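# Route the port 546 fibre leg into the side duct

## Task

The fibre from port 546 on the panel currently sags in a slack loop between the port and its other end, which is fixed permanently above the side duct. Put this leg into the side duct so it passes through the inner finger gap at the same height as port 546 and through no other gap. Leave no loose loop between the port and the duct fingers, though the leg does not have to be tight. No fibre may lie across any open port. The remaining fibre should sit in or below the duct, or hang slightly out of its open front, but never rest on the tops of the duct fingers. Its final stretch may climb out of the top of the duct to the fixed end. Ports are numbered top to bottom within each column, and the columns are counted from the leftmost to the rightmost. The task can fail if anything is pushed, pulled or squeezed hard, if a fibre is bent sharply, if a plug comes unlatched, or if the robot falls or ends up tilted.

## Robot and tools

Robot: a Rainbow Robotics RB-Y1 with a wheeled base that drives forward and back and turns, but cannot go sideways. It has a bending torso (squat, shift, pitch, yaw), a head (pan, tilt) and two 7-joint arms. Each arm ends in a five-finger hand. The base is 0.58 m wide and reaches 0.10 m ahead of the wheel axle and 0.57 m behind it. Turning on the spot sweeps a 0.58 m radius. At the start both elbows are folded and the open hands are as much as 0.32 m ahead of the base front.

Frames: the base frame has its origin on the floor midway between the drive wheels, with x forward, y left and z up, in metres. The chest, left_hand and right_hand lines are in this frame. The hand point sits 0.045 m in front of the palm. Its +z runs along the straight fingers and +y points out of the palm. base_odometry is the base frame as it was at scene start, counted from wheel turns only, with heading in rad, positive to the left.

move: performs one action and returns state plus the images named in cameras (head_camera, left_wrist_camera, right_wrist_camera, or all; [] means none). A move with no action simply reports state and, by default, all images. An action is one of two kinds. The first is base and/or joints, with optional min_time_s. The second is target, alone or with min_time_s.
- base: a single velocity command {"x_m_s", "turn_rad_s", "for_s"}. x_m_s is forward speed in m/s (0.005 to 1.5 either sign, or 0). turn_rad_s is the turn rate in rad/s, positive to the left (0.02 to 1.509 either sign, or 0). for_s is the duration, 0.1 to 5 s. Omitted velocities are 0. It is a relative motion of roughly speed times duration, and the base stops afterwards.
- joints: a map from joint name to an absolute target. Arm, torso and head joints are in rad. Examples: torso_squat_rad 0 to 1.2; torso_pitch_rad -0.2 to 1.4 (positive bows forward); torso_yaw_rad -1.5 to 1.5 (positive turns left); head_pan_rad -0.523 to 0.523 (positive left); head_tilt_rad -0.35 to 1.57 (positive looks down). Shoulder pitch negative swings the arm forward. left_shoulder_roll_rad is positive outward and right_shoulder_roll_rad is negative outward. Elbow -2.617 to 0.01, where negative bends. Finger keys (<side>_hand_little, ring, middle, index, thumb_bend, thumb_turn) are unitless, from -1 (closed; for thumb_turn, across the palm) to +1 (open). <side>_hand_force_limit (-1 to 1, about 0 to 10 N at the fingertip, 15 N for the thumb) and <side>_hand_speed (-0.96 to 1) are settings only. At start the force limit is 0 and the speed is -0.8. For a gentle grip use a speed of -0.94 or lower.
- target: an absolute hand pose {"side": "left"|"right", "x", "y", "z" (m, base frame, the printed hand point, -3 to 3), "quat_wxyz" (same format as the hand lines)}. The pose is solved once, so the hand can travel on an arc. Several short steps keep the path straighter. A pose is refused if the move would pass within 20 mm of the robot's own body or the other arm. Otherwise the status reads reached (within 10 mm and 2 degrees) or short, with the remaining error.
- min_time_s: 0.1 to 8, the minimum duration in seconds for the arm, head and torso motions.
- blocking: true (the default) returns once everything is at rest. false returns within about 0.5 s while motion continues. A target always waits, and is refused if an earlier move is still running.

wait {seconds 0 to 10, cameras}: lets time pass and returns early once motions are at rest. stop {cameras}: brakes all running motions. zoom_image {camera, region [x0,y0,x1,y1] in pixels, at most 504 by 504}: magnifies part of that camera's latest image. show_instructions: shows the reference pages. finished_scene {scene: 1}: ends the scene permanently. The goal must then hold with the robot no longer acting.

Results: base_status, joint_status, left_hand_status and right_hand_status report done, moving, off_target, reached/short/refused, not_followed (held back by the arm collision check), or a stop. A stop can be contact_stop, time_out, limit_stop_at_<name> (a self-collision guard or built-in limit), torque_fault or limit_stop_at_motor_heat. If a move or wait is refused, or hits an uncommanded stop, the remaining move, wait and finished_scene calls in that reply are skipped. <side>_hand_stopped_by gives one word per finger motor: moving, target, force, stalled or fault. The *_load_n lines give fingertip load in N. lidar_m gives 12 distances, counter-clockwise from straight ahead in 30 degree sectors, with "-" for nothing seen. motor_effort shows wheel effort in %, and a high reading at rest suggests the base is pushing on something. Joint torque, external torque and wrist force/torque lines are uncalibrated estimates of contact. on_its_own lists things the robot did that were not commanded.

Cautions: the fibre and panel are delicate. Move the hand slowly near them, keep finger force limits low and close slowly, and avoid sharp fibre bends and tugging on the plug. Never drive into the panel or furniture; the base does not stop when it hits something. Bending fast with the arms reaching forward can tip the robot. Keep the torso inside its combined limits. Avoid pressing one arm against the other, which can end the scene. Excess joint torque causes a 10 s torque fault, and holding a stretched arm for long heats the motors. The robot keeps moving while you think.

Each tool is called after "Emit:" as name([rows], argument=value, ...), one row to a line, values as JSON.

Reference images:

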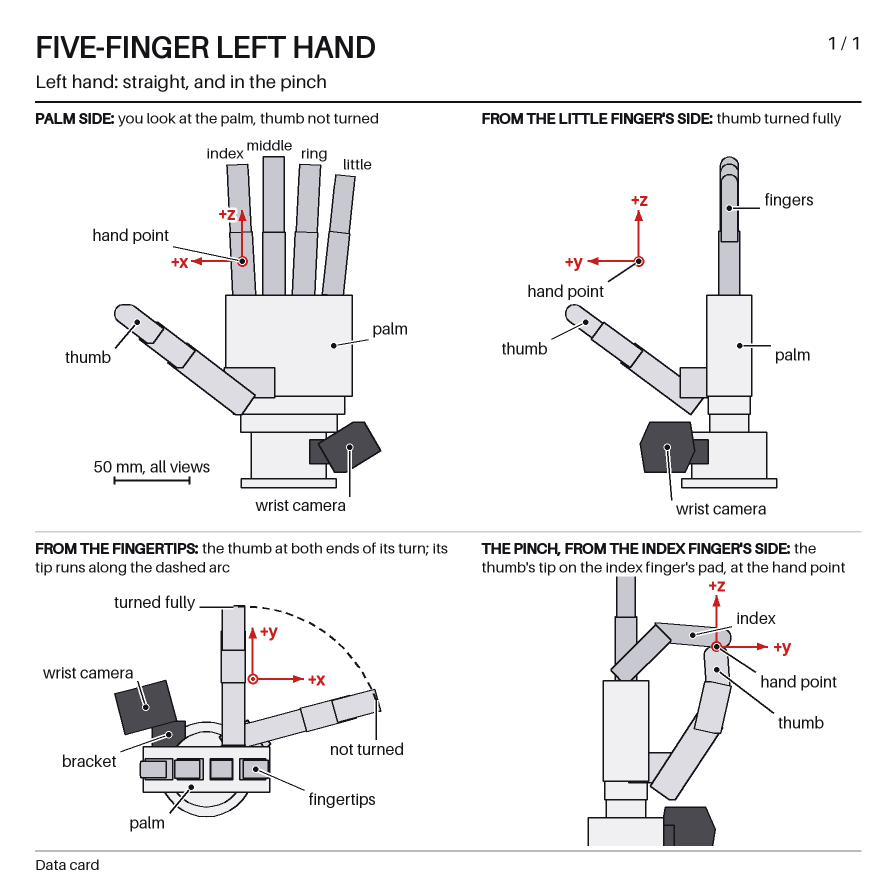

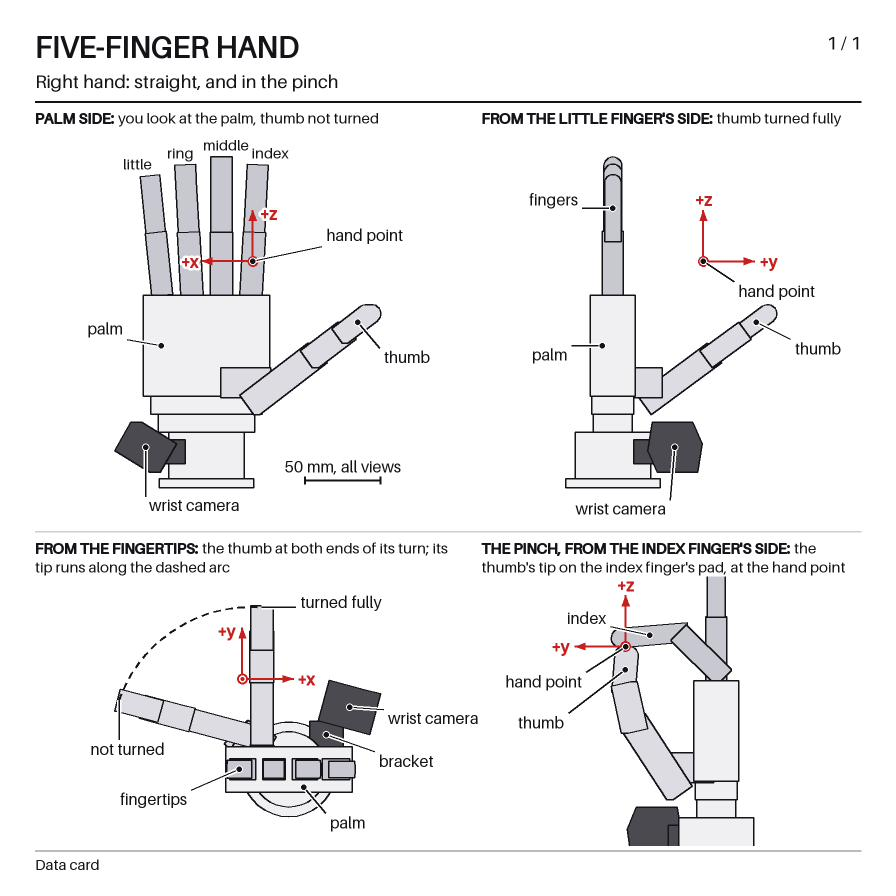

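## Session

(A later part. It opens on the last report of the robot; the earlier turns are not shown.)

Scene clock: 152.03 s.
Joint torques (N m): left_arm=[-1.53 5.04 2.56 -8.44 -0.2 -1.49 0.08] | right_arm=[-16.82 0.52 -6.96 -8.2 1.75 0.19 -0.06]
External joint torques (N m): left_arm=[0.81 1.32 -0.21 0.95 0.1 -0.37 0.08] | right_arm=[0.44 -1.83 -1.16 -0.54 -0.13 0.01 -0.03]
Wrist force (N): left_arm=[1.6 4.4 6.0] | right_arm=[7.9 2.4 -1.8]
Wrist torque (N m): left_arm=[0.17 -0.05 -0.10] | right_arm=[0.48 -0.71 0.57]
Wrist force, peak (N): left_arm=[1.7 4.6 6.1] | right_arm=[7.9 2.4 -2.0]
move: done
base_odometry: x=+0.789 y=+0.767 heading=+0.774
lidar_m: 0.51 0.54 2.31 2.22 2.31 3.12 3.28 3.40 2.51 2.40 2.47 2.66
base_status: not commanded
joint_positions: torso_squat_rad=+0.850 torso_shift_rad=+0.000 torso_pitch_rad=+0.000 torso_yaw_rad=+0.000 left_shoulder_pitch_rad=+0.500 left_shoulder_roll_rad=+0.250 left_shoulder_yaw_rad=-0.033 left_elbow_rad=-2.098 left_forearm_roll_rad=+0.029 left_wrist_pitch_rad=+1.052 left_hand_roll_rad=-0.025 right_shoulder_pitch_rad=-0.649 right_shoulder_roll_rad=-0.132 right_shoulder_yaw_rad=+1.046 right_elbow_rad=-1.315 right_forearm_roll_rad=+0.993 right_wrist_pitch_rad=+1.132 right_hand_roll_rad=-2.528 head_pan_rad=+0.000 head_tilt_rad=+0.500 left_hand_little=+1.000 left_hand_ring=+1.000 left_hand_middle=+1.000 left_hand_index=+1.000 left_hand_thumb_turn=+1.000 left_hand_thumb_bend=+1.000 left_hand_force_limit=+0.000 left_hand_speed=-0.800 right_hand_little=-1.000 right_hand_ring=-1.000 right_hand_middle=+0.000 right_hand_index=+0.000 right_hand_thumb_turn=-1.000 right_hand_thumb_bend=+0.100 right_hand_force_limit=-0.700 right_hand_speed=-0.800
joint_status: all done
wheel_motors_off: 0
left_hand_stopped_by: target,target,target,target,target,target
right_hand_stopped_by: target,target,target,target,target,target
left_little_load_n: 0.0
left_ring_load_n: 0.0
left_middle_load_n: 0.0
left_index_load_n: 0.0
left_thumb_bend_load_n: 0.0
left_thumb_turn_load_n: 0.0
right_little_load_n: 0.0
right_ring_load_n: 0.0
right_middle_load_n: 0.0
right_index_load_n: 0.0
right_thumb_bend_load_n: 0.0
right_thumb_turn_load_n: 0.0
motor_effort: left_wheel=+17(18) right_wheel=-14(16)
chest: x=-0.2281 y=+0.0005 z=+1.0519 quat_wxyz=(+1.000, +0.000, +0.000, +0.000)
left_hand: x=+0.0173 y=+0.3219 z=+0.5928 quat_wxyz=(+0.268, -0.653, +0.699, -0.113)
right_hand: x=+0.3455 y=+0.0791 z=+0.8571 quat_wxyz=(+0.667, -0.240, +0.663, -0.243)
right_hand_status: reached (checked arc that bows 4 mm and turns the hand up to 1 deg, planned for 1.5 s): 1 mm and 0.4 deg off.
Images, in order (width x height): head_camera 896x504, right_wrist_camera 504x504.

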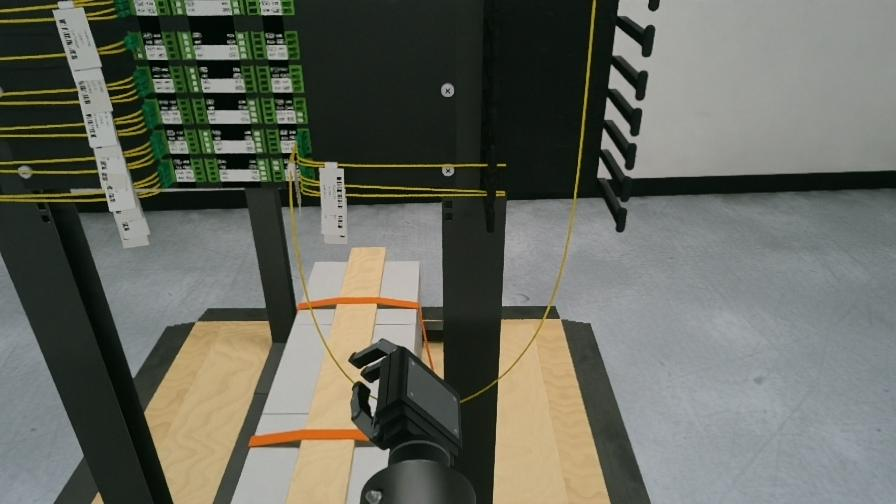

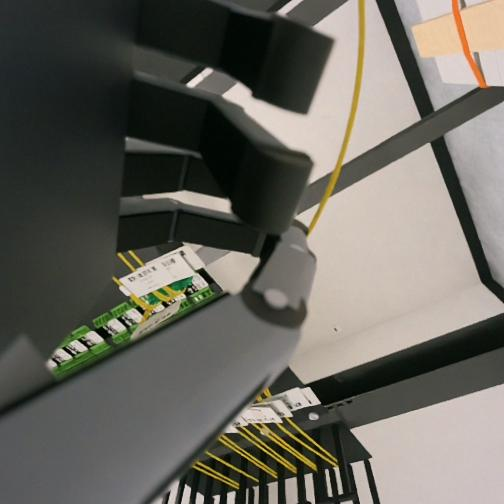

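Emit:
move(target={"side": "right", "x": 0.345, "y": 0.086, "z": 0.851, "quat_wxyz": [0.6645, -0.2418, 0.6645, -0.2418]}, min_time_s=1.0, cameras=["head_camera", "right_wrist_camera"])

Emit:
zoom_image(camera="head_camera", region=[280, 280, 480, 480])

Emit:
zoom_image(camera="right_wrist_camera", region=[100, 50, 350, 350])

Scene clock: 156.07 s.
Joint torques (N m): left_arm=[-1.84 4.65 2.91 -8.58 -0.18 -1.44 -0.03] | right_arm=[-19.38 2.7 -4.35 -6.99 2.56 0.01 -0.45]
External joint torques (N m): left_arm=[0.5 0.94 0.14 0.81 0.12 -0.32 -0.03] | right_arm=[-2.13 0.03 1.27 0.65 0.69 -0.2 -0.42]
Wrist force (N): left_arm=[1.6 4.1 5.6] | right_arm=[7.8 2.3 -1.8]
Wrist torque (N m): left_arm=[0.15 -0.05 -0.04] | right_arm=[0.46 -0.71 0.47]
Wrist force, peak (N): left_arm=[1.6 4.6 6.8] | right_arm=[7.8 2.5 -2.0]
move: done
base_odometry: x=+0.789 y=+0.767 heading=+0.774
lidar_m: 0.50 0.54 2.32 2.22 2.31 3.11 3.28 3.39 2.49 2.40 2.46 2.66
base_status: not commanded
joint_positions: torso_squat_rad=+0.850 torso_shift_rad=+0.000 torso_pitch_rad=+0.000 torso_yaw_rad=+0.000 left_shoulder_pitch_rad=+0.500 left_shoulder_roll_rad=+0.250 left_shoulder_yaw_rad=-0.033 left_elbow_rad=-2.098 left_forearm_roll_rad=+0.029 left_wrist_pitch_rad=+1.052 left_hand_roll_rad=-0.025 right_shoulder_pitch_rad=-0.655 right_shoulder_roll_rad=-0.109 right_shoulder_yaw_rad=+1.051 right_elbow_rad=-1.279 right_forearm_roll_rad=+0.998 right_wrist_pitch_rad=+1.129 right_hand_roll_rad=-2.542 head_pan_rad=+0.000 head_tilt_rad=+0.500 left_hand_little=+1.000 left_hand_ring=+1.000 left_hand_middle=+1.000 left_hand_index=+1.000 left_hand_thumb_turn=+1.000 left_hand_thumb_bend=+1.000 left_hand_force_limit=+0.000 left_hand_speed=-0.800 right_hand_little=-1.000 right_hand_ring=-1.000 right_hand_middle=+0.000 right_hand_index=+0.000 right_hand_thumb_turn=-1.000 right_hand_thumb_bend=+0.100 right_hand_force_limit=-0.700 right_hand_speed=-0.800
joint_status: all done
wheel_motors_off: 0
left_hand_stopped_by: target,target,target,target,target,target
right_hand_stopped_by: target,target,target,target,target,target
left_little_load_n: 0.0
left_ring_load_n: 0.0
left_middle_load_n: 0.0
left_index_load_n: 0.0
left_thumb_bend_load_n: 0.0
left_thumb_turn_load_n: 0.0
right_little_load_n: 0.0
right_ring_load_n: 0.0
right_middle_load_n: 0.0
right_index_load_n: 0.0
right_thumb_bend_load_n: 0.0
right_thumb_turn_load_n: 0.0
motor_effort: left_wheel=+18(18) right_wheel=-15(16)
chest: x=-0.2281 y=+0.0005 z=+1.0519 quat_wxyz=(+1.000, +0.000, +0.000, +0.000)
left_hand: x=+0.0173 y=+0.3219 z=+0.5928 quat_wxyz=(+0.268, -0.653, +0.699, -0.113)
right_hand: x=+0.3447 y=+0.0856 z=+0.8513 quat_wxyz=(+0.664, -0.242, +0.665, -0.242)
right_hand_status: reached (checked arc that bows 1 mm and turns the hand up to 0 deg, planned for 1.0 s): 1 mm and 0.0 deg off.
Images, in order (width x height): head_camera 896x504, right_wrist_camera 504x504.

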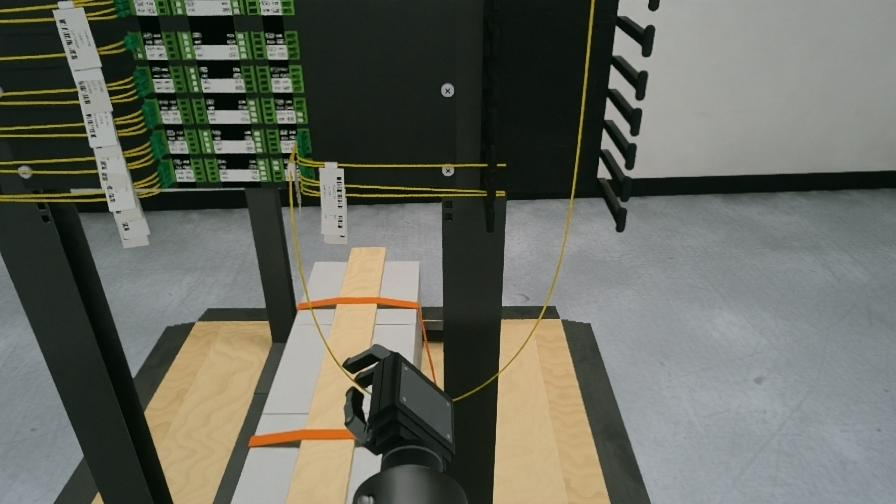

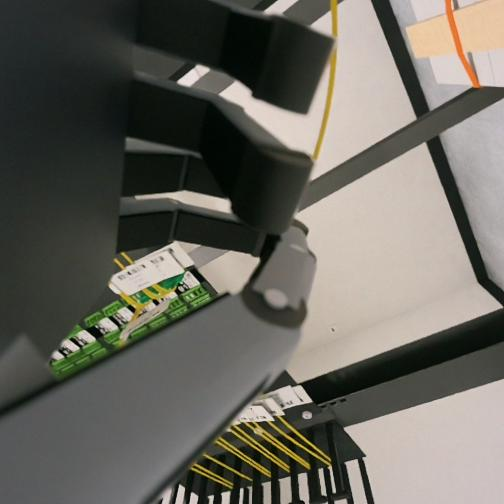

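Scaled by 2.520 from the camera's image (finer frame: 1280x720).

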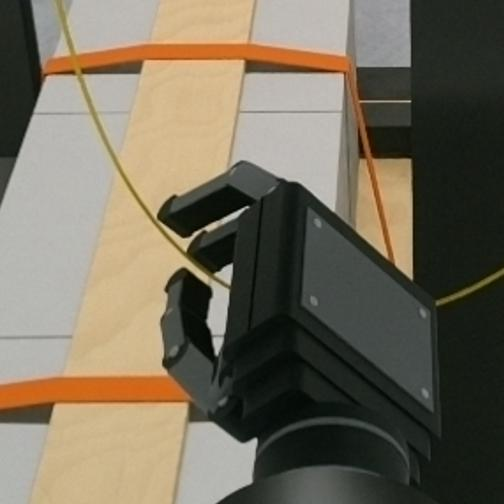

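Scaled by 1.680 from the camera's image (finer frame: 720x720).

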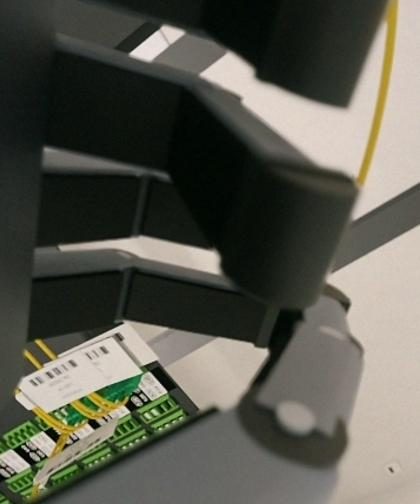

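Emit:
move(target={"side": "right", "x": 0.345, "y": 0.0905, "z": 0.847, "quat_wxyz": [0.6645, -0.2418, 0.6645, -0.2418]}, min_time_s=1.0)

Emit:
move(joints={"right_hand_speed": -0.94, "right_hand_force_limit": -0.7, "right_hand_middle": -0.5, "right_hand_index": -0.5}, cameras=["head_camera", "right_wrist_camera"])

Emit:
zoom_image(camera="head_camera", region=[280, 280, 480, 480])

Emit:
zoom_image(camera="right_wrist_camera", region=[100, 50, 350, 350])

Scene clock: 158.83 s.
Joint torques (N m): left_arm=[-1.51 5.12 2.9 -8.55 -0.23 -1.47 0.01] | right_arm=[-19.04 3.37 -3.8 -6.95 2.2 -0.01 -0.2]
External joint torques (N m): left_arm=[0.83 1.4 0.13 0.83 0.07 -0.35 0.01] | right_arm=[-1.79 0.48 1.67 0.66 0.34 -0.26 -0.17]
Wrist force (N): left_arm=[1.9 4.0 6.4] | right_arm=[7.8 2.4 -1.6]
Wrist torque (N m): left_arm=[0.09 -0.03 -0.05] | right_arm=[0.46 -0.73 0.47]
Wrist force, peak (N): left_arm=[1.4 4.5 6.7] | right_arm=[7.9 2.4 -1.7]
move: done
base_odometry: x=+0.789 y=+0.767 heading=+0.774
lidar_m: 0.51 0.54 2.32 2.23 2.30 3.11 3.29 3.38 2.49 2.39 2.48 2.65
base_status: not commanded
joint_positions: torso_squat_rad=+0.850 torso_shift_rad=+0.000 torso_pitch_rad=+0.000 torso_yaw_rad=+0.000 left_shoulder_pitch_rad=+0.500 left_shoulder_roll_rad=+0.250 left_shoulder_yaw_rad=-0.033 left_elbow_rad=-2.098 left_forearm_roll_rad=+0.029 left_wrist_pitch_rad=+1.052 left_hand_roll_rad=-0.025 right_shoulder_pitch_rad=-0.661 right_shoulder_roll_rad=-0.089 right_shoulder_yaw_rad=+1.056 right_elbow_rad=-1.243 right_forearm_roll_rad=+1.009 right_wrist_pitch_rad=+1.127 right_hand_roll_rad=-2.561 head_pan_rad=+0.000 head_tilt_rad=+0.500 left_hand_little=+1.000 left_hand_ring=+1.000 left_hand_middle=+1.000 left_hand_index=+1.000 left_hand_thumb_turn=+1.000 left_hand_thumb_bend=+1.000 left_hand_force_limit=+0.000 left_hand_speed=-0.800 right_hand_little=-1.000 right_hand_ring=-1.000 right_hand_middle=+0.000 right_hand_index=+0.000 right_hand_thumb_turn=-1.000 right_hand_thumb_bend=+0.100 right_hand_force_limit=-0.700 right_hand_speed=-0.800
joint_status: all done
wheel_motors_off: 0
left_hand_stopped_by: target,target,target,target,target,target
right_hand_stopped_by: target,target,target,target,target,target
left_little_load_n: 0.0
left_ring_load_n: 0.0
left_middle_load_n: 0.0
left_index_load_n: 0.0
left_thumb_bend_load_n: 0.0
left_thumb_turn_load_n: 0.0
right_little_load_n: 0.0
right_ring_load_n: 0.0
right_middle_load_n: 0.0
right_index_load_n: 0.0
right_thumb_bend_load_n: 0.0
right_thumb_turn_load_n: -0.5
motor_effort: left_wheel=+18(18) right_wheel=-15(16)
chest: x=-0.2281 y=+0.0005 z=+1.0519 quat_wxyz=(+1.000, +0.000, +0.000, +0.000)
left_hand: x=+0.0173 y=+0.3219 z=+0.5928 quat_wxyz=(+0.268, -0.653, +0.699, -0.113)
right_hand: x=+0.3448 y=+0.0901 z=+0.8472 quat_wxyz=(+0.664, -0.242, +0.665, -0.242)
right_hand_status: reached (checked arc that bows 2 mm and turns the hand up to 0 deg, planned for 1.0 s): 0 mm and 0.1 deg off.
pictures: none

Scene clock: 161.00 s.
Joint torques (N m): left_arm=[-1.46 4.99 3.05 -8.72 -0.24 -1.47 0.02] | right_arm=[-18.92 3.4 -3.94 -6.69 2.47 0.19 -0.34]
External joint torques (N m): left_arm=[0.89 1.27 0.27 0.67 0.07 -0.35 0.02] | right_arm=[-1.67 0.51 1.53 0.92 0.61 -0.06 -0.31]
Wrist force (N): left_arm=[1.9 4.2 5.5] | right_arm=[7.6 2.4 -1.7]
Wrist torque (N m): left_arm=[0.13 -0.11 -0.08] | right_arm=[0.47 -0.69 0.46]
Wrist force, peak (N): left_arm=[1.7 4.9 6.3] | right_arm=[7.9 2.5 -1.8]
move: off_target
base_odometry: x=+0.789 y=+0.767 heading=+0.774
lidar_m: 0.51 0.53 2.32 2.23 2.31 3.13 3.29 3.40 2.51 2.39 2.48 2.66
base_status: not commanded
joint_positions: torso_squat_rad=+0.850 torso_shift_rad=+0.000 torso_pitch_rad=+0.000 torso_yaw_rad=+0.000 left_shoulder_pitch_rad=+0.500 left_shoulder_roll_rad=+0.250 left_shoulder_yaw_rad=-0.033 left_elbow_rad=-2.098 left_forearm_roll_rad=+0.029 left_wrist_pitch_rad=+1.052 left_hand_roll_rad=-0.025 right_shoulder_pitch_rad=-0.661 right_shoulder_roll_rad=-0.089 right_shoulder_yaw_rad=+1.056 right_elbow_rad=-1.243 right_forearm_roll_rad=+1.009 right_wrist_pitch_rad=+1.127 right_hand_roll_rad=-2.561 head_pan_rad=+0.000 head_tilt_rad=+0.500 left_hand_little=+1.000 left_hand_ring=+1.000 left_hand_middle=+1.000 left_hand_index=+1.000 left_hand_thumb_turn=+1.000 left_hand_thumb_bend=+1.000 left_hand_force_limit=+0.000 left_hand_speed=-0.800 right_hand_little=-1.000 right_hand_ring=-1.000 right_hand_middle=-0.219 right_hand_index=-0.242 right_hand_thumb_turn=-1.000 right_hand_thumb_bend=+0.100 right_hand_force_limit=-0.700 right_hand_speed=-0.940
joint_status: right_hand_middle off_target (ended at -0.219, target -0.500); right_hand_index off_target (ended at -0.242, target -0.500); the others done
wheel_motors_off: 0
left_hand_stopped_by: target,target,target,target,target,target
right_hand_stopped_by: target,target,force,force,target,target
left_little_load_n: 0.0
left_ring_load_n: 0.0
left_middle_load_n: 0.0
left_index_load_n: 0.0
left_thumb_bend_load_n: 0.0
left_thumb_turn_load_n: 0.5
right_little_load_n: 0.0
right_ring_load_n: 0.0
right_middle_load_n: 1.0
right_index_load_n: 1.5
right_thumb_bend_load_n: 1.0
right_thumb_turn_load_n: -0.5
motor_effort: left_wheel=+18(18) right_wheel=-16(16)
chest: x=-0.2281 y=+0.0005 z=+1.0519 quat_wxyz=(+1.000, +0.000, +0.000, +0.000)
left_hand: x=+0.0173 y=+0.3219 z=+0.5928 quat_wxyz=(+0.268, -0.653, +0.699, -0.113)
right_hand: x=+0.3448 y=+0.0901 z=+0.8472 quat_wxyz=(+0.664, -0.242, +0.665, -0.242)
Images, in order (width x height): head_camera 896x504, right_wrist_camera 504x504.

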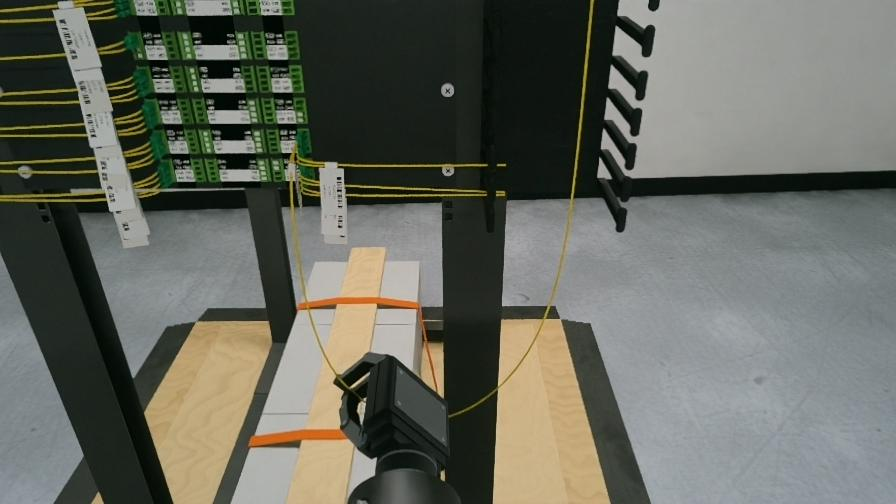

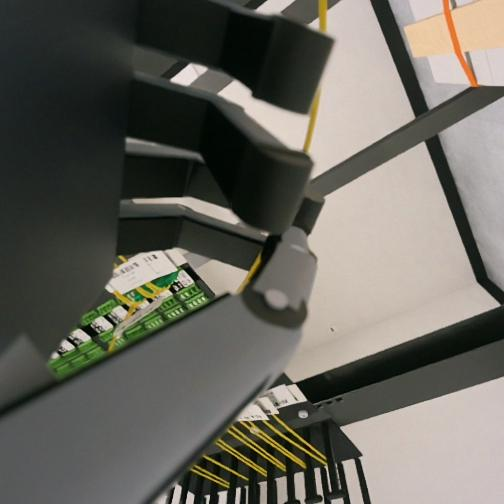

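Scaled by 2.520 from the camera's image (finer frame: 1280x720).

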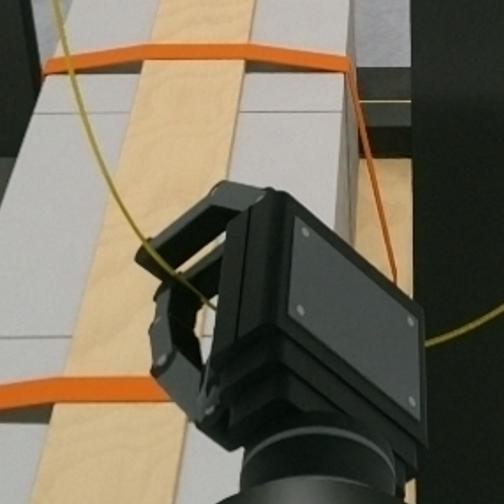

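Scaled by 1.680 from the camera's image (finer frame: 720x720).

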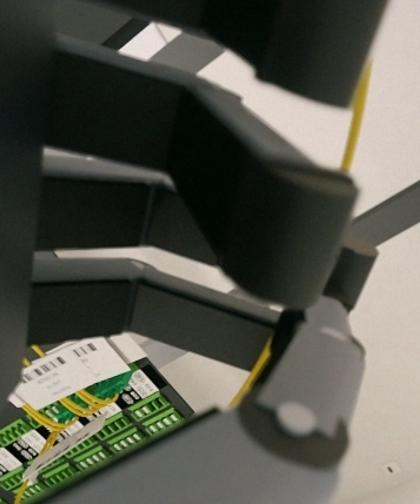

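Emit:
move(target={"side": "right", "x": 0.345, "y": 0.085, "z": 0.88, "quat_wxyz": [0.6645, -0.2418, 0.6645, -0.2418]}, min_time_s=1.5, cameras=["head_camera", "right_wrist_camera"])

Emit:
zoom_image(camera="head_camera", region=[280, 260, 480, 460])

Emit:
zoom_image(camera="right_wrist_camera", region=[100, 50, 350, 350])

Scene clock: 164.97 s.
Joint torques (N m): left_arm=[-1.55 5.12 3.12 -8.51 -0.21 -1.39 0.01] | right_arm=[-19.82 0.69 -8.2 -7.91 1.83 0.3 0.07]
External joint torques (N m): left_arm=[0.8 1.4 0.35 0.88 0.1 -0.27 0.01] | right_arm=[-2.44 -1.66 -2.21 -0.12 -0.08 0.32 0.1]
Wrist force (N): left_arm=[1.7 4.1 5.4] | right_arm=[7.9 2.2 -1.8]
Wrist torque (N m): left_arm=[0.15 -0.07 -0.07] | right_arm=[0.43 -0.73 0.57]
Wrist force, peak (N): left_arm=[2.0 4.9 6.1] | right_arm=[8.0 2.3 -1.9]
move: done
base_odometry: x=+0.789 y=+0.767 heading=+0.774
lidar_m: 0.50 0.54 2.32 2.22 2.29 3.13 3.28 3.41 2.50 2.38 2.48 2.65
base_status: not commanded
joint_positions: torso_squat_rad=+0.850 torso_shift_rad=+0.000 torso_pitch_rad=+0.000 torso_yaw_rad=+0.000 left_shoulder_pitch_rad=+0.500 left_shoulder_roll_rad=+0.250 left_shoulder_yaw_rad=-0.033 left_elbow_rad=-2.098 left_forearm_roll_rad=+0.029 left_wrist_pitch_rad=+1.052 left_hand_roll_rad=-0.025 right_shoulder_pitch_rad=-0.664 right_shoulder_roll_rad=-0.134 right_shoulder_yaw_rad=+1.016 right_elbow_rad=-1.391 right_forearm_roll_rad=+0.942 right_wrist_pitch_rad=+1.153 right_hand_roll_rad=-2.434 head_pan_rad=+0.000 head_tilt_rad=+0.500 left_hand_little=+1.000 left_hand_ring=+1.000 left_hand_middle=+1.000 left_hand_index=+1.000 left_hand_thumb_turn=+1.000 left_hand_thumb_bend=+1.000 left_hand_force_limit=+0.000 left_hand_speed=-0.800 right_hand_little=-1.000 right_hand_ring=-1.000 right_hand_middle=-0.219 right_hand_index=-0.242 right_hand_thumb_turn=-1.000 right_hand_thumb_bend=+0.100 right_hand_force_limit=-0.700 right_hand_speed=-0.940
joint_status: all done
wheel_motors_off: 0
left_hand_stopped_by: target,target,target,target,target,target
right_hand_stopped_by: target,target,force,force,target,target
left_little_load_n: 0.0
left_ring_load_n: 0.0
left_middle_load_n: -0.5
left_index_load_n: 0.0
left_thumb_bend_load_n: 0.0
left_thumb_turn_load_n: 0.0
right_little_load_n: 0.0
right_ring_load_n: 0.0
right_middle_load_n: 1.5
right_index_load_n: 1.5
right_thumb_bend_load_n: 1.0
right_thumb_turn_load_n: 0.0
motor_effort: left_wheel=+17(18) right_wheel=-14(16)
chest: x=-0.2281 y=+0.0005 z=+1.0519 quat_wxyz=(+1.000, +0.000, +0.000, +0.000)
left_hand: x=+0.0173 y=+0.3219 z=+0.5928 quat_wxyz=(+0.268, -0.653, +0.699, -0.113)
right_hand: x=+0.3448 y=+0.0853 z=+0.8799 quat_wxyz=(+0.665, -0.242, +0.664, -0.242)
right_hand_status: reached (checked arc that bows 6 mm and turns the hand up to 1 deg, planned for 1.5 s): 0 mm and 0.1 deg off.
Images, in order (width x height): head_camera 896x504, right_wrist_camera 504x504.

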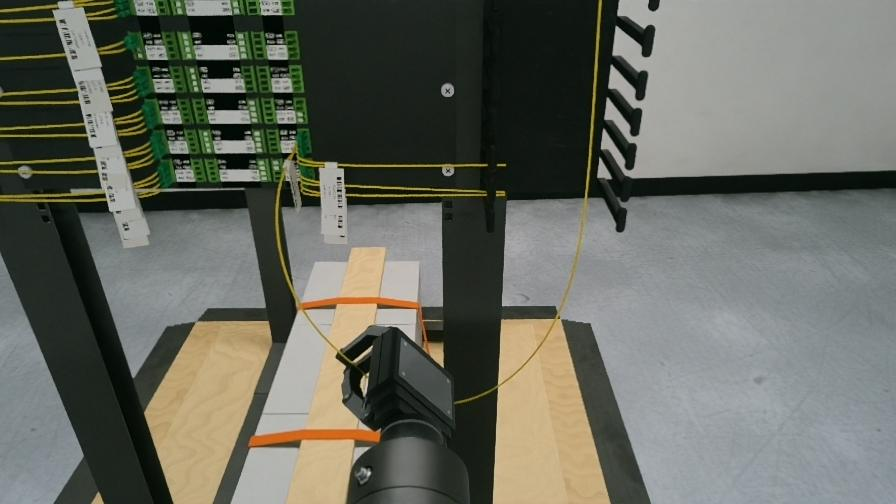

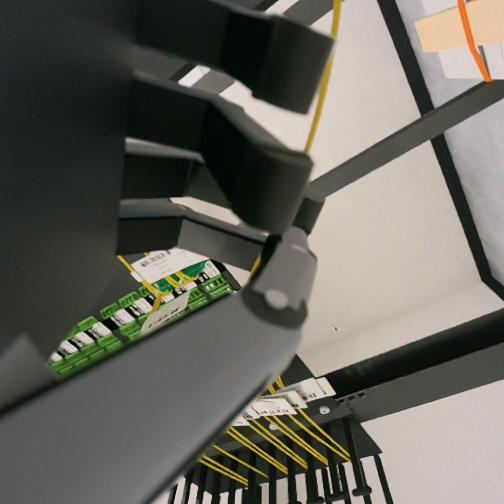

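Scaled by 2.520 from the camera's image (finer frame: 1280x720).

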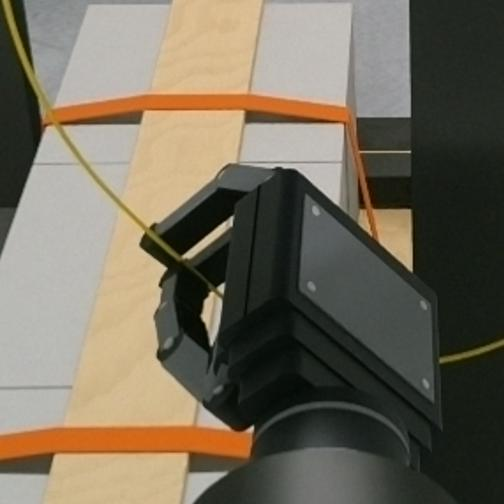

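Scaled by 1.680 from the camera's image (finer frame: 720x720).

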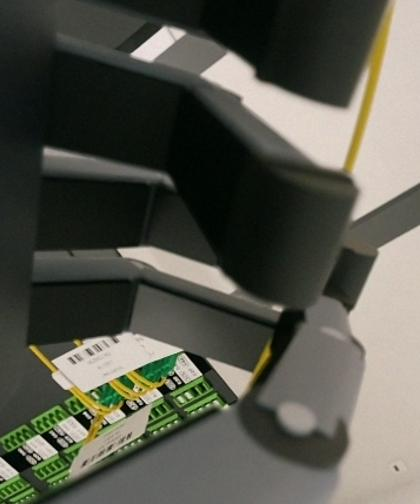

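Emit:
move(joints={"head_tilt_rad": -0.1}, cameras=["head_camera"])

Emit:
zoom_image(camera="head_camera", region=[440, 0, 700, 300])

Scene clock: 173.60 s.
Joint torques (N m): left_arm=[-1.78 4.87 2.95 -8.46 -0.33 -1.57 -0.04] | right_arm=[-19.73 0.64 -7.89 -8.3 1.68 0.23 0.18]
External joint torques (N m): left_arm=[0.57 1.15 0.18 0.93 -0.03 -0.45 -0.03] | right_arm=[-2.35 -1.7 -1.91 -0.51 -0.23 0.25 0.21]
Wrist force (N): left_arm=[1.7 3.8 5.8] | right_arm=[7.6 2.4 -2.0]
Wrist torque (N m): left_arm=[0.11 -0.08 -0.05] | right_arm=[0.48 -0.68 0.55]
Wrist force, peak (N): left_arm=[1.9 5.2 6.1] | right_arm=[8.0 2.5 -1.8]
move: done
base_odometry: x=+0.789 y=+0.767 heading=+0.774
lidar_m: 0.51 0.54 2.31 2.22 2.31 3.13 3.28 3.38 2.49 2.39 2.47 2.65
base_status: not commanded
joint_positions: torso_squat_rad=+0.850 torso_shift_rad=+0.000 torso_pitch_rad=+0.000 torso_yaw_rad=+0.000 left_shoulder_pitch_rad=+0.500 left_shoulder_roll_rad=+0.250 left_shoulder_yaw_rad=-0.033 left_elbow_rad=-2.098 left_forearm_roll_rad=+0.029 left_wrist_pitch_rad=+1.052 left_hand_roll_rad=-0.025 right_shoulder_pitch_rad=-0.664 right_shoulder_roll_rad=-0.134 right_shoulder_yaw_rad=+1.016 right_elbow_rad=-1.391 right_forearm_roll_rad=+0.942 right_wrist_pitch_rad=+1.153 right_hand_roll_rad=-2.434 head_pan_rad=+0.000 head_tilt_rad=-0.100 left_hand_little=+1.000 left_hand_ring=+1.000 left_hand_middle=+1.000 left_hand_index=+1.000 left_hand_thumb_turn=+1.000 left_hand_thumb_bend=+1.000 left_hand_force_limit=+0.000 left_hand_speed=-0.800 right_hand_little=-1.000 right_hand_ring=-1.000 right_hand_middle=-0.219 right_hand_index=-0.242 right_hand_thumb_turn=-1.000 right_hand_thumb_bend=+0.100 right_hand_force_limit=-0.700 right_hand_speed=-0.940
joint_status: all done
wheel_motors_off: 0
left_hand_stopped_by: target,target,target,target,target,target
right_hand_stopped_by: target,target,force,force,target,target
left_little_load_n: 0.0
left_ring_load_n: 0.0
left_middle_load_n: 0.0
left_index_load_n: 0.0
left_thumb_bend_load_n: 0.0
left_thumb_turn_load_n: 0.0
right_little_load_n: 0.0
right_ring_load_n: 0.0
right_middle_load_n: 1.5
right_index_load_n: 1.5
right_thumb_bend_load_n: 1.0
right_thumb_turn_load_n: 0.0
motor_effort: left_wheel=+18(18) right_wheel=-15(16)
chest: x=-0.2281 y=+0.0005 z=+1.0519 quat_wxyz=(+1.000, +0.000, +0.000, +0.000)
left_hand: x=+0.0173 y=+0.3219 z=+0.5928 quat_wxyz=(+0.268, -0.653, +0.699, -0.113)
right_hand: x=+0.3448 y=+0.0853 z=+0.8799 quat_wxyz=(+0.665, -0.242, +0.664, -0.242)
Images, in order (width x height): head_camera 896x504.

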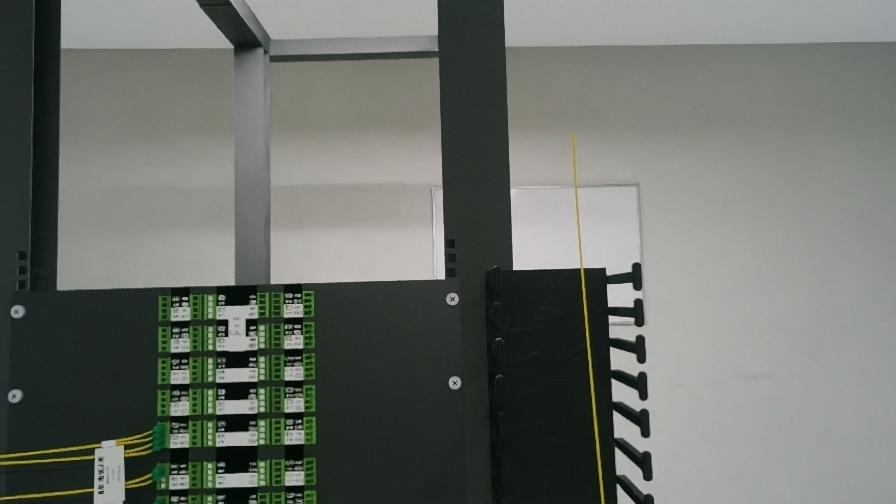

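Scaled by 1.680 from the camera's image (finer frame: 1280x720).

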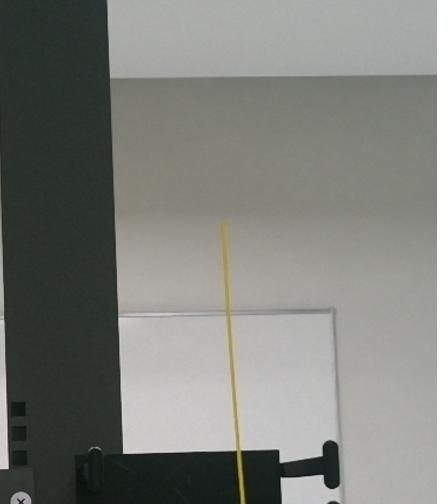

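Emit:
move(joints={"head_tilt_rad": 0.45})

Emit:
move(target={"side": "right", "x": 0.35, "y": 0.03, "z": 0.90, "quat_wxyz": [0.6409, -0.2988, 0.6409, -0.2988]}, min_time_s=2.5, cameras=["head_camera", "right_wrist_camera"])

Scene clock: 184.50 s.
Joint torques (N m): left_arm=[-1.62 4.89 2.88 -8.45 -0.35 -1.43 -0.03] | right_arm=[-19.63 0.9 -7.65 -8.28 1.7 0.23 0.31]
External joint torques (N m): left_arm=[0.73 1.17 0.11 0.93 -0.04 -0.31 -0.02] | right_arm=[-2.26 -1.44 -1.66 -0.49 -0.21 0.25 0.34]
Wrist force (N): left_arm=[1.4 4.0 5.8] | right_arm=[7.8 2.3 -1.8]
Wrist torque (N m): left_arm=[0.14 -0.03 -0.08] | right_arm=[0.46 -0.71 0.57]
Wrist force, peak (N): left_arm=[1.3 4.7 6.2] | right_arm=[7.9 2.3 -1.9]
move: done
base_odometry: x=+0.789 y=+0.767 heading=+0.774
lidar_m: 0.50 0.53 2.32 2.22 2.28 3.11 3.29 3.41 2.51 2.39 2.47 2.66
base_status: not commanded
joint_positions: torso_squat_rad=+0.850 torso_shift_rad=+0.000 torso_pitch_rad=+0.000 torso_yaw_rad=+0.000 left_shoulder_pitch_rad=+0.500 left_shoulder_roll_rad=+0.250 left_shoulder_yaw_rad=-0.033 left_elbow_rad=-2.098 left_forearm_roll_rad=+0.029 left_wrist_pitch_rad=+1.052 left_hand_roll_rad=-0.025 right_shoulder_pitch_rad=-0.664 right_shoulder_roll_rad=-0.134 right_shoulder_yaw_rad=+1.016 right_elbow_rad=-1.391 right_forearm_roll_rad=+0.942 right_wrist_pitch_rad=+1.153 right_hand_roll_rad=-2.434 head_pan_rad=+0.000 head_tilt_rad=+0.450 left_hand_little=+1.000 left_hand_ring=+1.000 left_hand_middle=+1.000 left_hand_index=+1.000 left_hand_thumb_turn=+1.000 left_hand_thumb_bend=+1.000 left_hand_force_limit=+0.000 left_hand_speed=-0.800 right_hand_little=-1.000 right_hand_ring=-1.000 right_hand_middle=-0.219 right_hand_index=-0.242 right_hand_thumb_turn=-1.000 right_hand_thumb_bend=+0.100 right_hand_force_limit=-0.700 right_hand_speed=-0.940
joint_status: all done
wheel_motors_off: 0
left_hand_stopped_by: target,target,target,target,target,target
right_hand_stopped_by: target,target,force,force,target,target
left_little_load_n: 0.0
left_ring_load_n: 0.0
left_middle_load_n: 0.0
left_index_load_n: 0.0
left_thumb_bend_load_n: 0.0
left_thumb_turn_load_n: 0.0
right_little_load_n: 0.0
right_ring_load_n: 0.5
right_middle_load_n: 1.0
right_index_load_n: 1.5
right_thumb_bend_load_n: 1.0
right_thumb_turn_load_n: 0.0
motor_effort: left_wheel=+17(18) right_wheel=-16(16)
chest: x=-0.2281 y=+0.0005 z=+1.0519 quat_wxyz=(+1.000, +0.000, +0.000, +0.000)
left_hand: x=+0.0173 y=+0.3219 z=+0.5928 quat_wxyz=(+0.268, -0.653, +0.699, -0.113)
right_hand: x=+0.3448 y=+0.0853 z=+0.8799 quat_wxyz=(+0.665, -0.242, +0.664, -0.242)
pictures: none

Scene clock: 187.33 s.
Joint torques (N m): left_arm=[-1.65 4.86 2.89 -8.6 -0.19 -1.46 -0.04] | right_arm=[-17.19 -1.76 -9.66 -8.05 1.89 0.11 0.13]
External joint torques (N m): left_arm=[0.7 1.14 0.12 0.78 0.12 -0.34 -0.04] | right_arm=[0.42 -1.38 -2.39 -0.56 -0.02 0.35 0.16]
Wrist force (N): left_arm=[1.6 4.0 5.9] | right_arm=[6.9 2.9 -1.8]
Wrist torque (N m): left_arm=[0.09 -0.04 -0.03] | right_arm=[0.49 -0.63 0.53]
Wrist force, peak (N): left_arm=[1.4 4.2 6.9] | right_arm=[7.9 2.3 -2.0]
move: done
base_odometry: x=+0.789 y=+0.767 heading=+0.774
lidar_m: 0.52 0.54 2.32 2.22 2.30 3.12 3.28 3.40 2.49 2.40 2.49 2.65
base_status: not commanded
joint_positions: torso_squat_rad=+0.850 torso_shift_rad=+0.000 torso_pitch_rad=+0.000 torso_yaw_rad=+0.000 left_shoulder_pitch_rad=+0.500 left_shoulder_roll_rad=+0.250 left_shoulder_yaw_rad=-0.033 left_elbow_rad=-2.098 left_forearm_roll_rad=+0.029 left_wrist_pitch_rad=+1.052 left_hand_roll_rad=-0.025 right_shoulder_pitch_rad=-0.644 right_shoulder_roll_rad=-0.319 right_shoulder_yaw_rad=+0.969 right_elbow_rad=-1.630 right_forearm_roll_rad=+0.820 right_wrist_pitch_rad=+1.158 right_hand_roll_rad=-2.159 head_pan_rad=+0.000 head_tilt_rad=+0.450 left_hand_little=+1.000 left_hand_ring=+1.000 left_hand_middle=+1.000 left_hand_index=+1.000 left_hand_thumb_turn=+1.000 left_hand_thumb_bend=+1.000 left_hand_force_limit=+0.000 left_hand_speed=-0.800 right_hand_little=-1.000 right_hand_ring=-1.000 right_hand_middle=-0.219 right_hand_index=-0.242 right_hand_thumb_turn=-1.000 right_hand_thumb_bend=+0.100 right_hand_force_limit=-0.700 right_hand_speed=-0.940
joint_status: all done
wheel_motors_off: 0
left_hand_stopped_by: target,target,target,target,target,target
right_hand_stopped_by: target,target,force,force,target,target
left_little_load_n: 0.0
left_ring_load_n: 0.0
left_middle_load_n: 0.0
left_index_load_n: 0.0
left_thumb_bend_load_n: 0.0
left_thumb_turn_load_n: -0.5
right_little_load_n: 0.0
right_ring_load_n: 0.0
right_middle_load_n: 1.5
right_index_load_n: 1.5
right_thumb_bend_load_n: 1.0
right_thumb_turn_load_n: 0.0
motor_effort: left_wheel=+18(18) right_wheel=-16(16)
chest: x=-0.2281 y=+0.0005 z=+1.0519 quat_wxyz=(+1.000, +0.000, +0.000, +0.000)
left_hand: x=+0.0173 y=+0.3219 z=+0.5928 quat_wxyz=(+0.268, -0.653, +0.699, -0.113)
right_hand: x=+0.3499 y=+0.0304 z=+0.9002 quat_wxyz=(+0.641, -0.299, +0.640, -0.299)
right_hand_status: reached (checked arc that bows 9 mm and turns the hand up to 10 deg, planned for 2.5 s): 0 mm and 0.1 deg off.
Images, in order (width x height): head_camera 896x504, right_wrist_camera 504x504.

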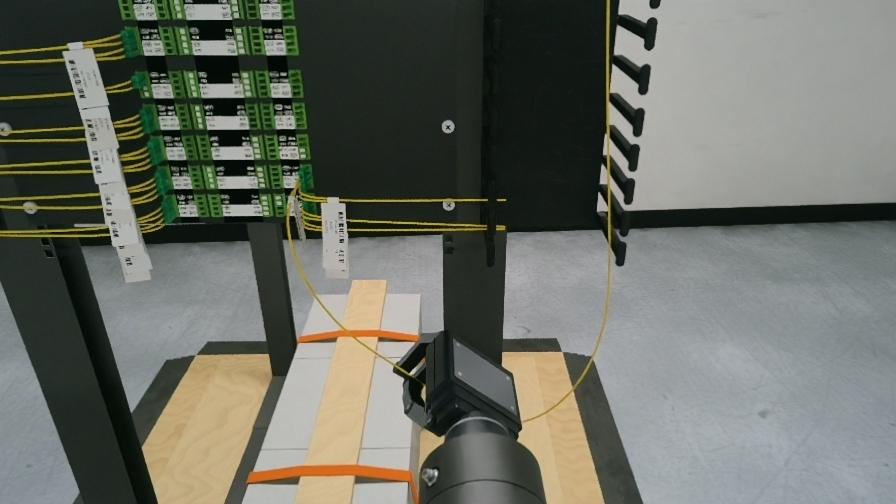

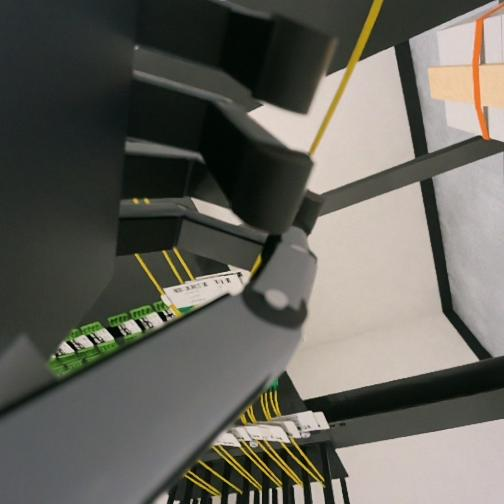

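Emit:
move(target={"side": "right", "x": 0.36, "y": -0.03, "z": 0.96, "quat_wxyz": [0.6124, -0.3536, 0.6124, -0.3536]}, min_time_s=3, cameras=["head_camera", "right_wrist_camera"])

Emit:
zoom_image(camera="head_camera", region=[270, 150, 670, 450])

Scene clock: 191.87 s.
Joint torques (N m): left_arm=[-1.53 5.12 2.92 -8.53 -0.25 -1.45 -0.04] | right_arm=[-20.62 -4.42 -10.71 -6.99 1.68 -0.12 0.25]
External joint torques (N m): left_arm=[0.81 1.4 0.15 0.86 0.05 -0.33 -0.04] | right_arm=[-2.34 -0.67 -1.99 -0.53 -0.22 0.43 0.27]
Wrist force (N): left_arm=[1.7 3.7 5.7] | right_arm=[6.2 3.3 -1.8]
Wrist torque (N m): left_arm=[0.05 -0.05 -0.07] | right_arm=[0.51 -0.60 0.50]
Wrist force, peak (N): left_arm=[1.6 5.2 6.0] | right_arm=[7.2 2.9 -1.9]
move: done
base_odometry: x=+0.789 y=+0.767 heading=+0.774
lidar_m: 0.49 0.54 2.31 2.22 2.29 3.10 3.28 3.39 2.49 2.40 2.47 2.66
base_status: not commanded
joint_positions: torso_squat_rad=+0.850 torso_shift_rad=+0.000 torso_pitch_rad=+0.000 torso_yaw_rad=+0.000 left_shoulder_pitch_rad=+0.500 left_shoulder_roll_rad=+0.250 left_shoulder_yaw_rad=-0.033 left_elbow_rad=-2.098 left_forearm_roll_rad=+0.029 left_wrist_pitch_rad=+1.052 left_hand_roll_rad=-0.025 right_shoulder_pitch_rad=-0.693 right_shoulder_roll_rad=-0.524 right_shoulder_yaw_rad=+0.854 right_elbow_rad=-1.878 right_forearm_roll_rad=+0.578 right_wrist_pitch_rad=+1.189 right_hand_roll_rad=-1.833 head_pan_rad=+0.000 head_tilt_rad=+0.450 left_hand_little=+1.000 left_hand_ring=+1.000 left_hand_middle=+1.000 left_hand_index=+1.000 left_hand_thumb_turn=+1.000 left_hand_thumb_bend=+1.000 left_hand_force_limit=+0.000 left_hand_speed=-0.800 right_hand_little=-1.000 right_hand_ring=-1.000 right_hand_middle=-0.219 right_hand_index=-0.242 right_hand_thumb_turn=-1.000 right_hand_thumb_bend=+0.100 right_hand_force_limit=-0.700 right_hand_speed=-0.940
joint_status: all done
wheel_motors_off: 0
left_hand_stopped_by: target,target,target,target,target,target
right_hand_stopped_by: target,target,force,force,target,target
left_little_load_n: 0.0
left_ring_load_n: 0.0
left_middle_load_n: 0.0
left_index_load_n: 0.0
left_thumb_bend_load_n: 0.0
left_thumb_turn_load_n: 0.0
right_little_load_n: 0.0
right_ring_load_n: 0.0
right_middle_load_n: 1.5
right_index_load_n: 1.5
right_thumb_bend_load_n: 1.0
right_thumb_turn_load_n: 0.0
motor_effort: left_wheel=+17(18) right_wheel=-15(16)
chest: x=-0.2281 y=+0.0005 z=+1.0519 quat_wxyz=(+1.000, +0.000, +0.000, +0.000)
left_hand: x=+0.0173 y=+0.3219 z=+0.5928 quat_wxyz=(+0.268, -0.653, +0.699, -0.113)
right_hand: x=+0.3597 y=-0.0297 z=+0.9598 quat_wxyz=(+0.613, -0.353, +0.612, -0.354)
right_hand_status: reached (checked arc that bows 9 mm and turns the hand up to 10 deg, planned for 3.0 s): 0 mm and 0.1 deg off.
Images, in order (width x height): head_camera 896x504, right_wrist_camera 504x504.

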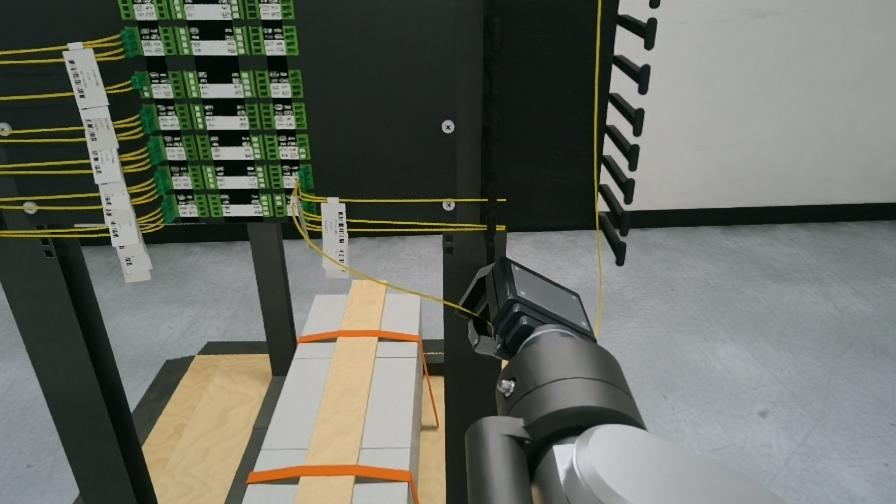

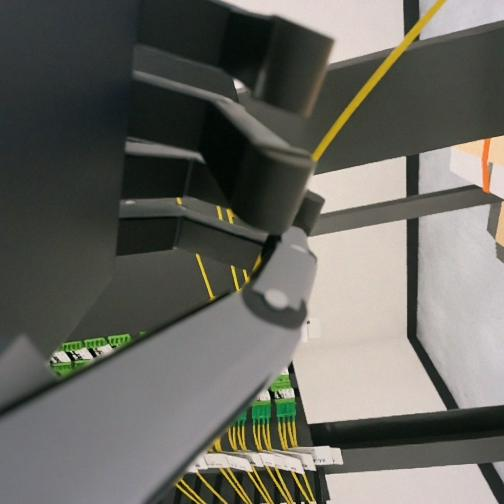

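Scaled by 1.260 from the camera's image (finer frame: 1280x720).

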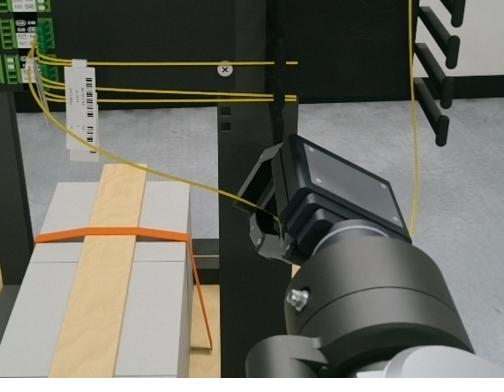

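Emit:
zoom_image(camera="head_camera", region=[440, 120, 560, 280])

Scaled by 3.150 from the camera's image (finer frame: 1280x720).

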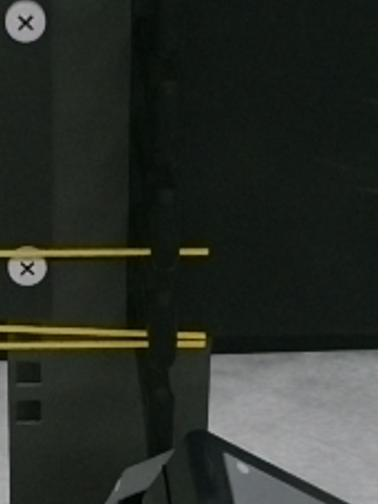

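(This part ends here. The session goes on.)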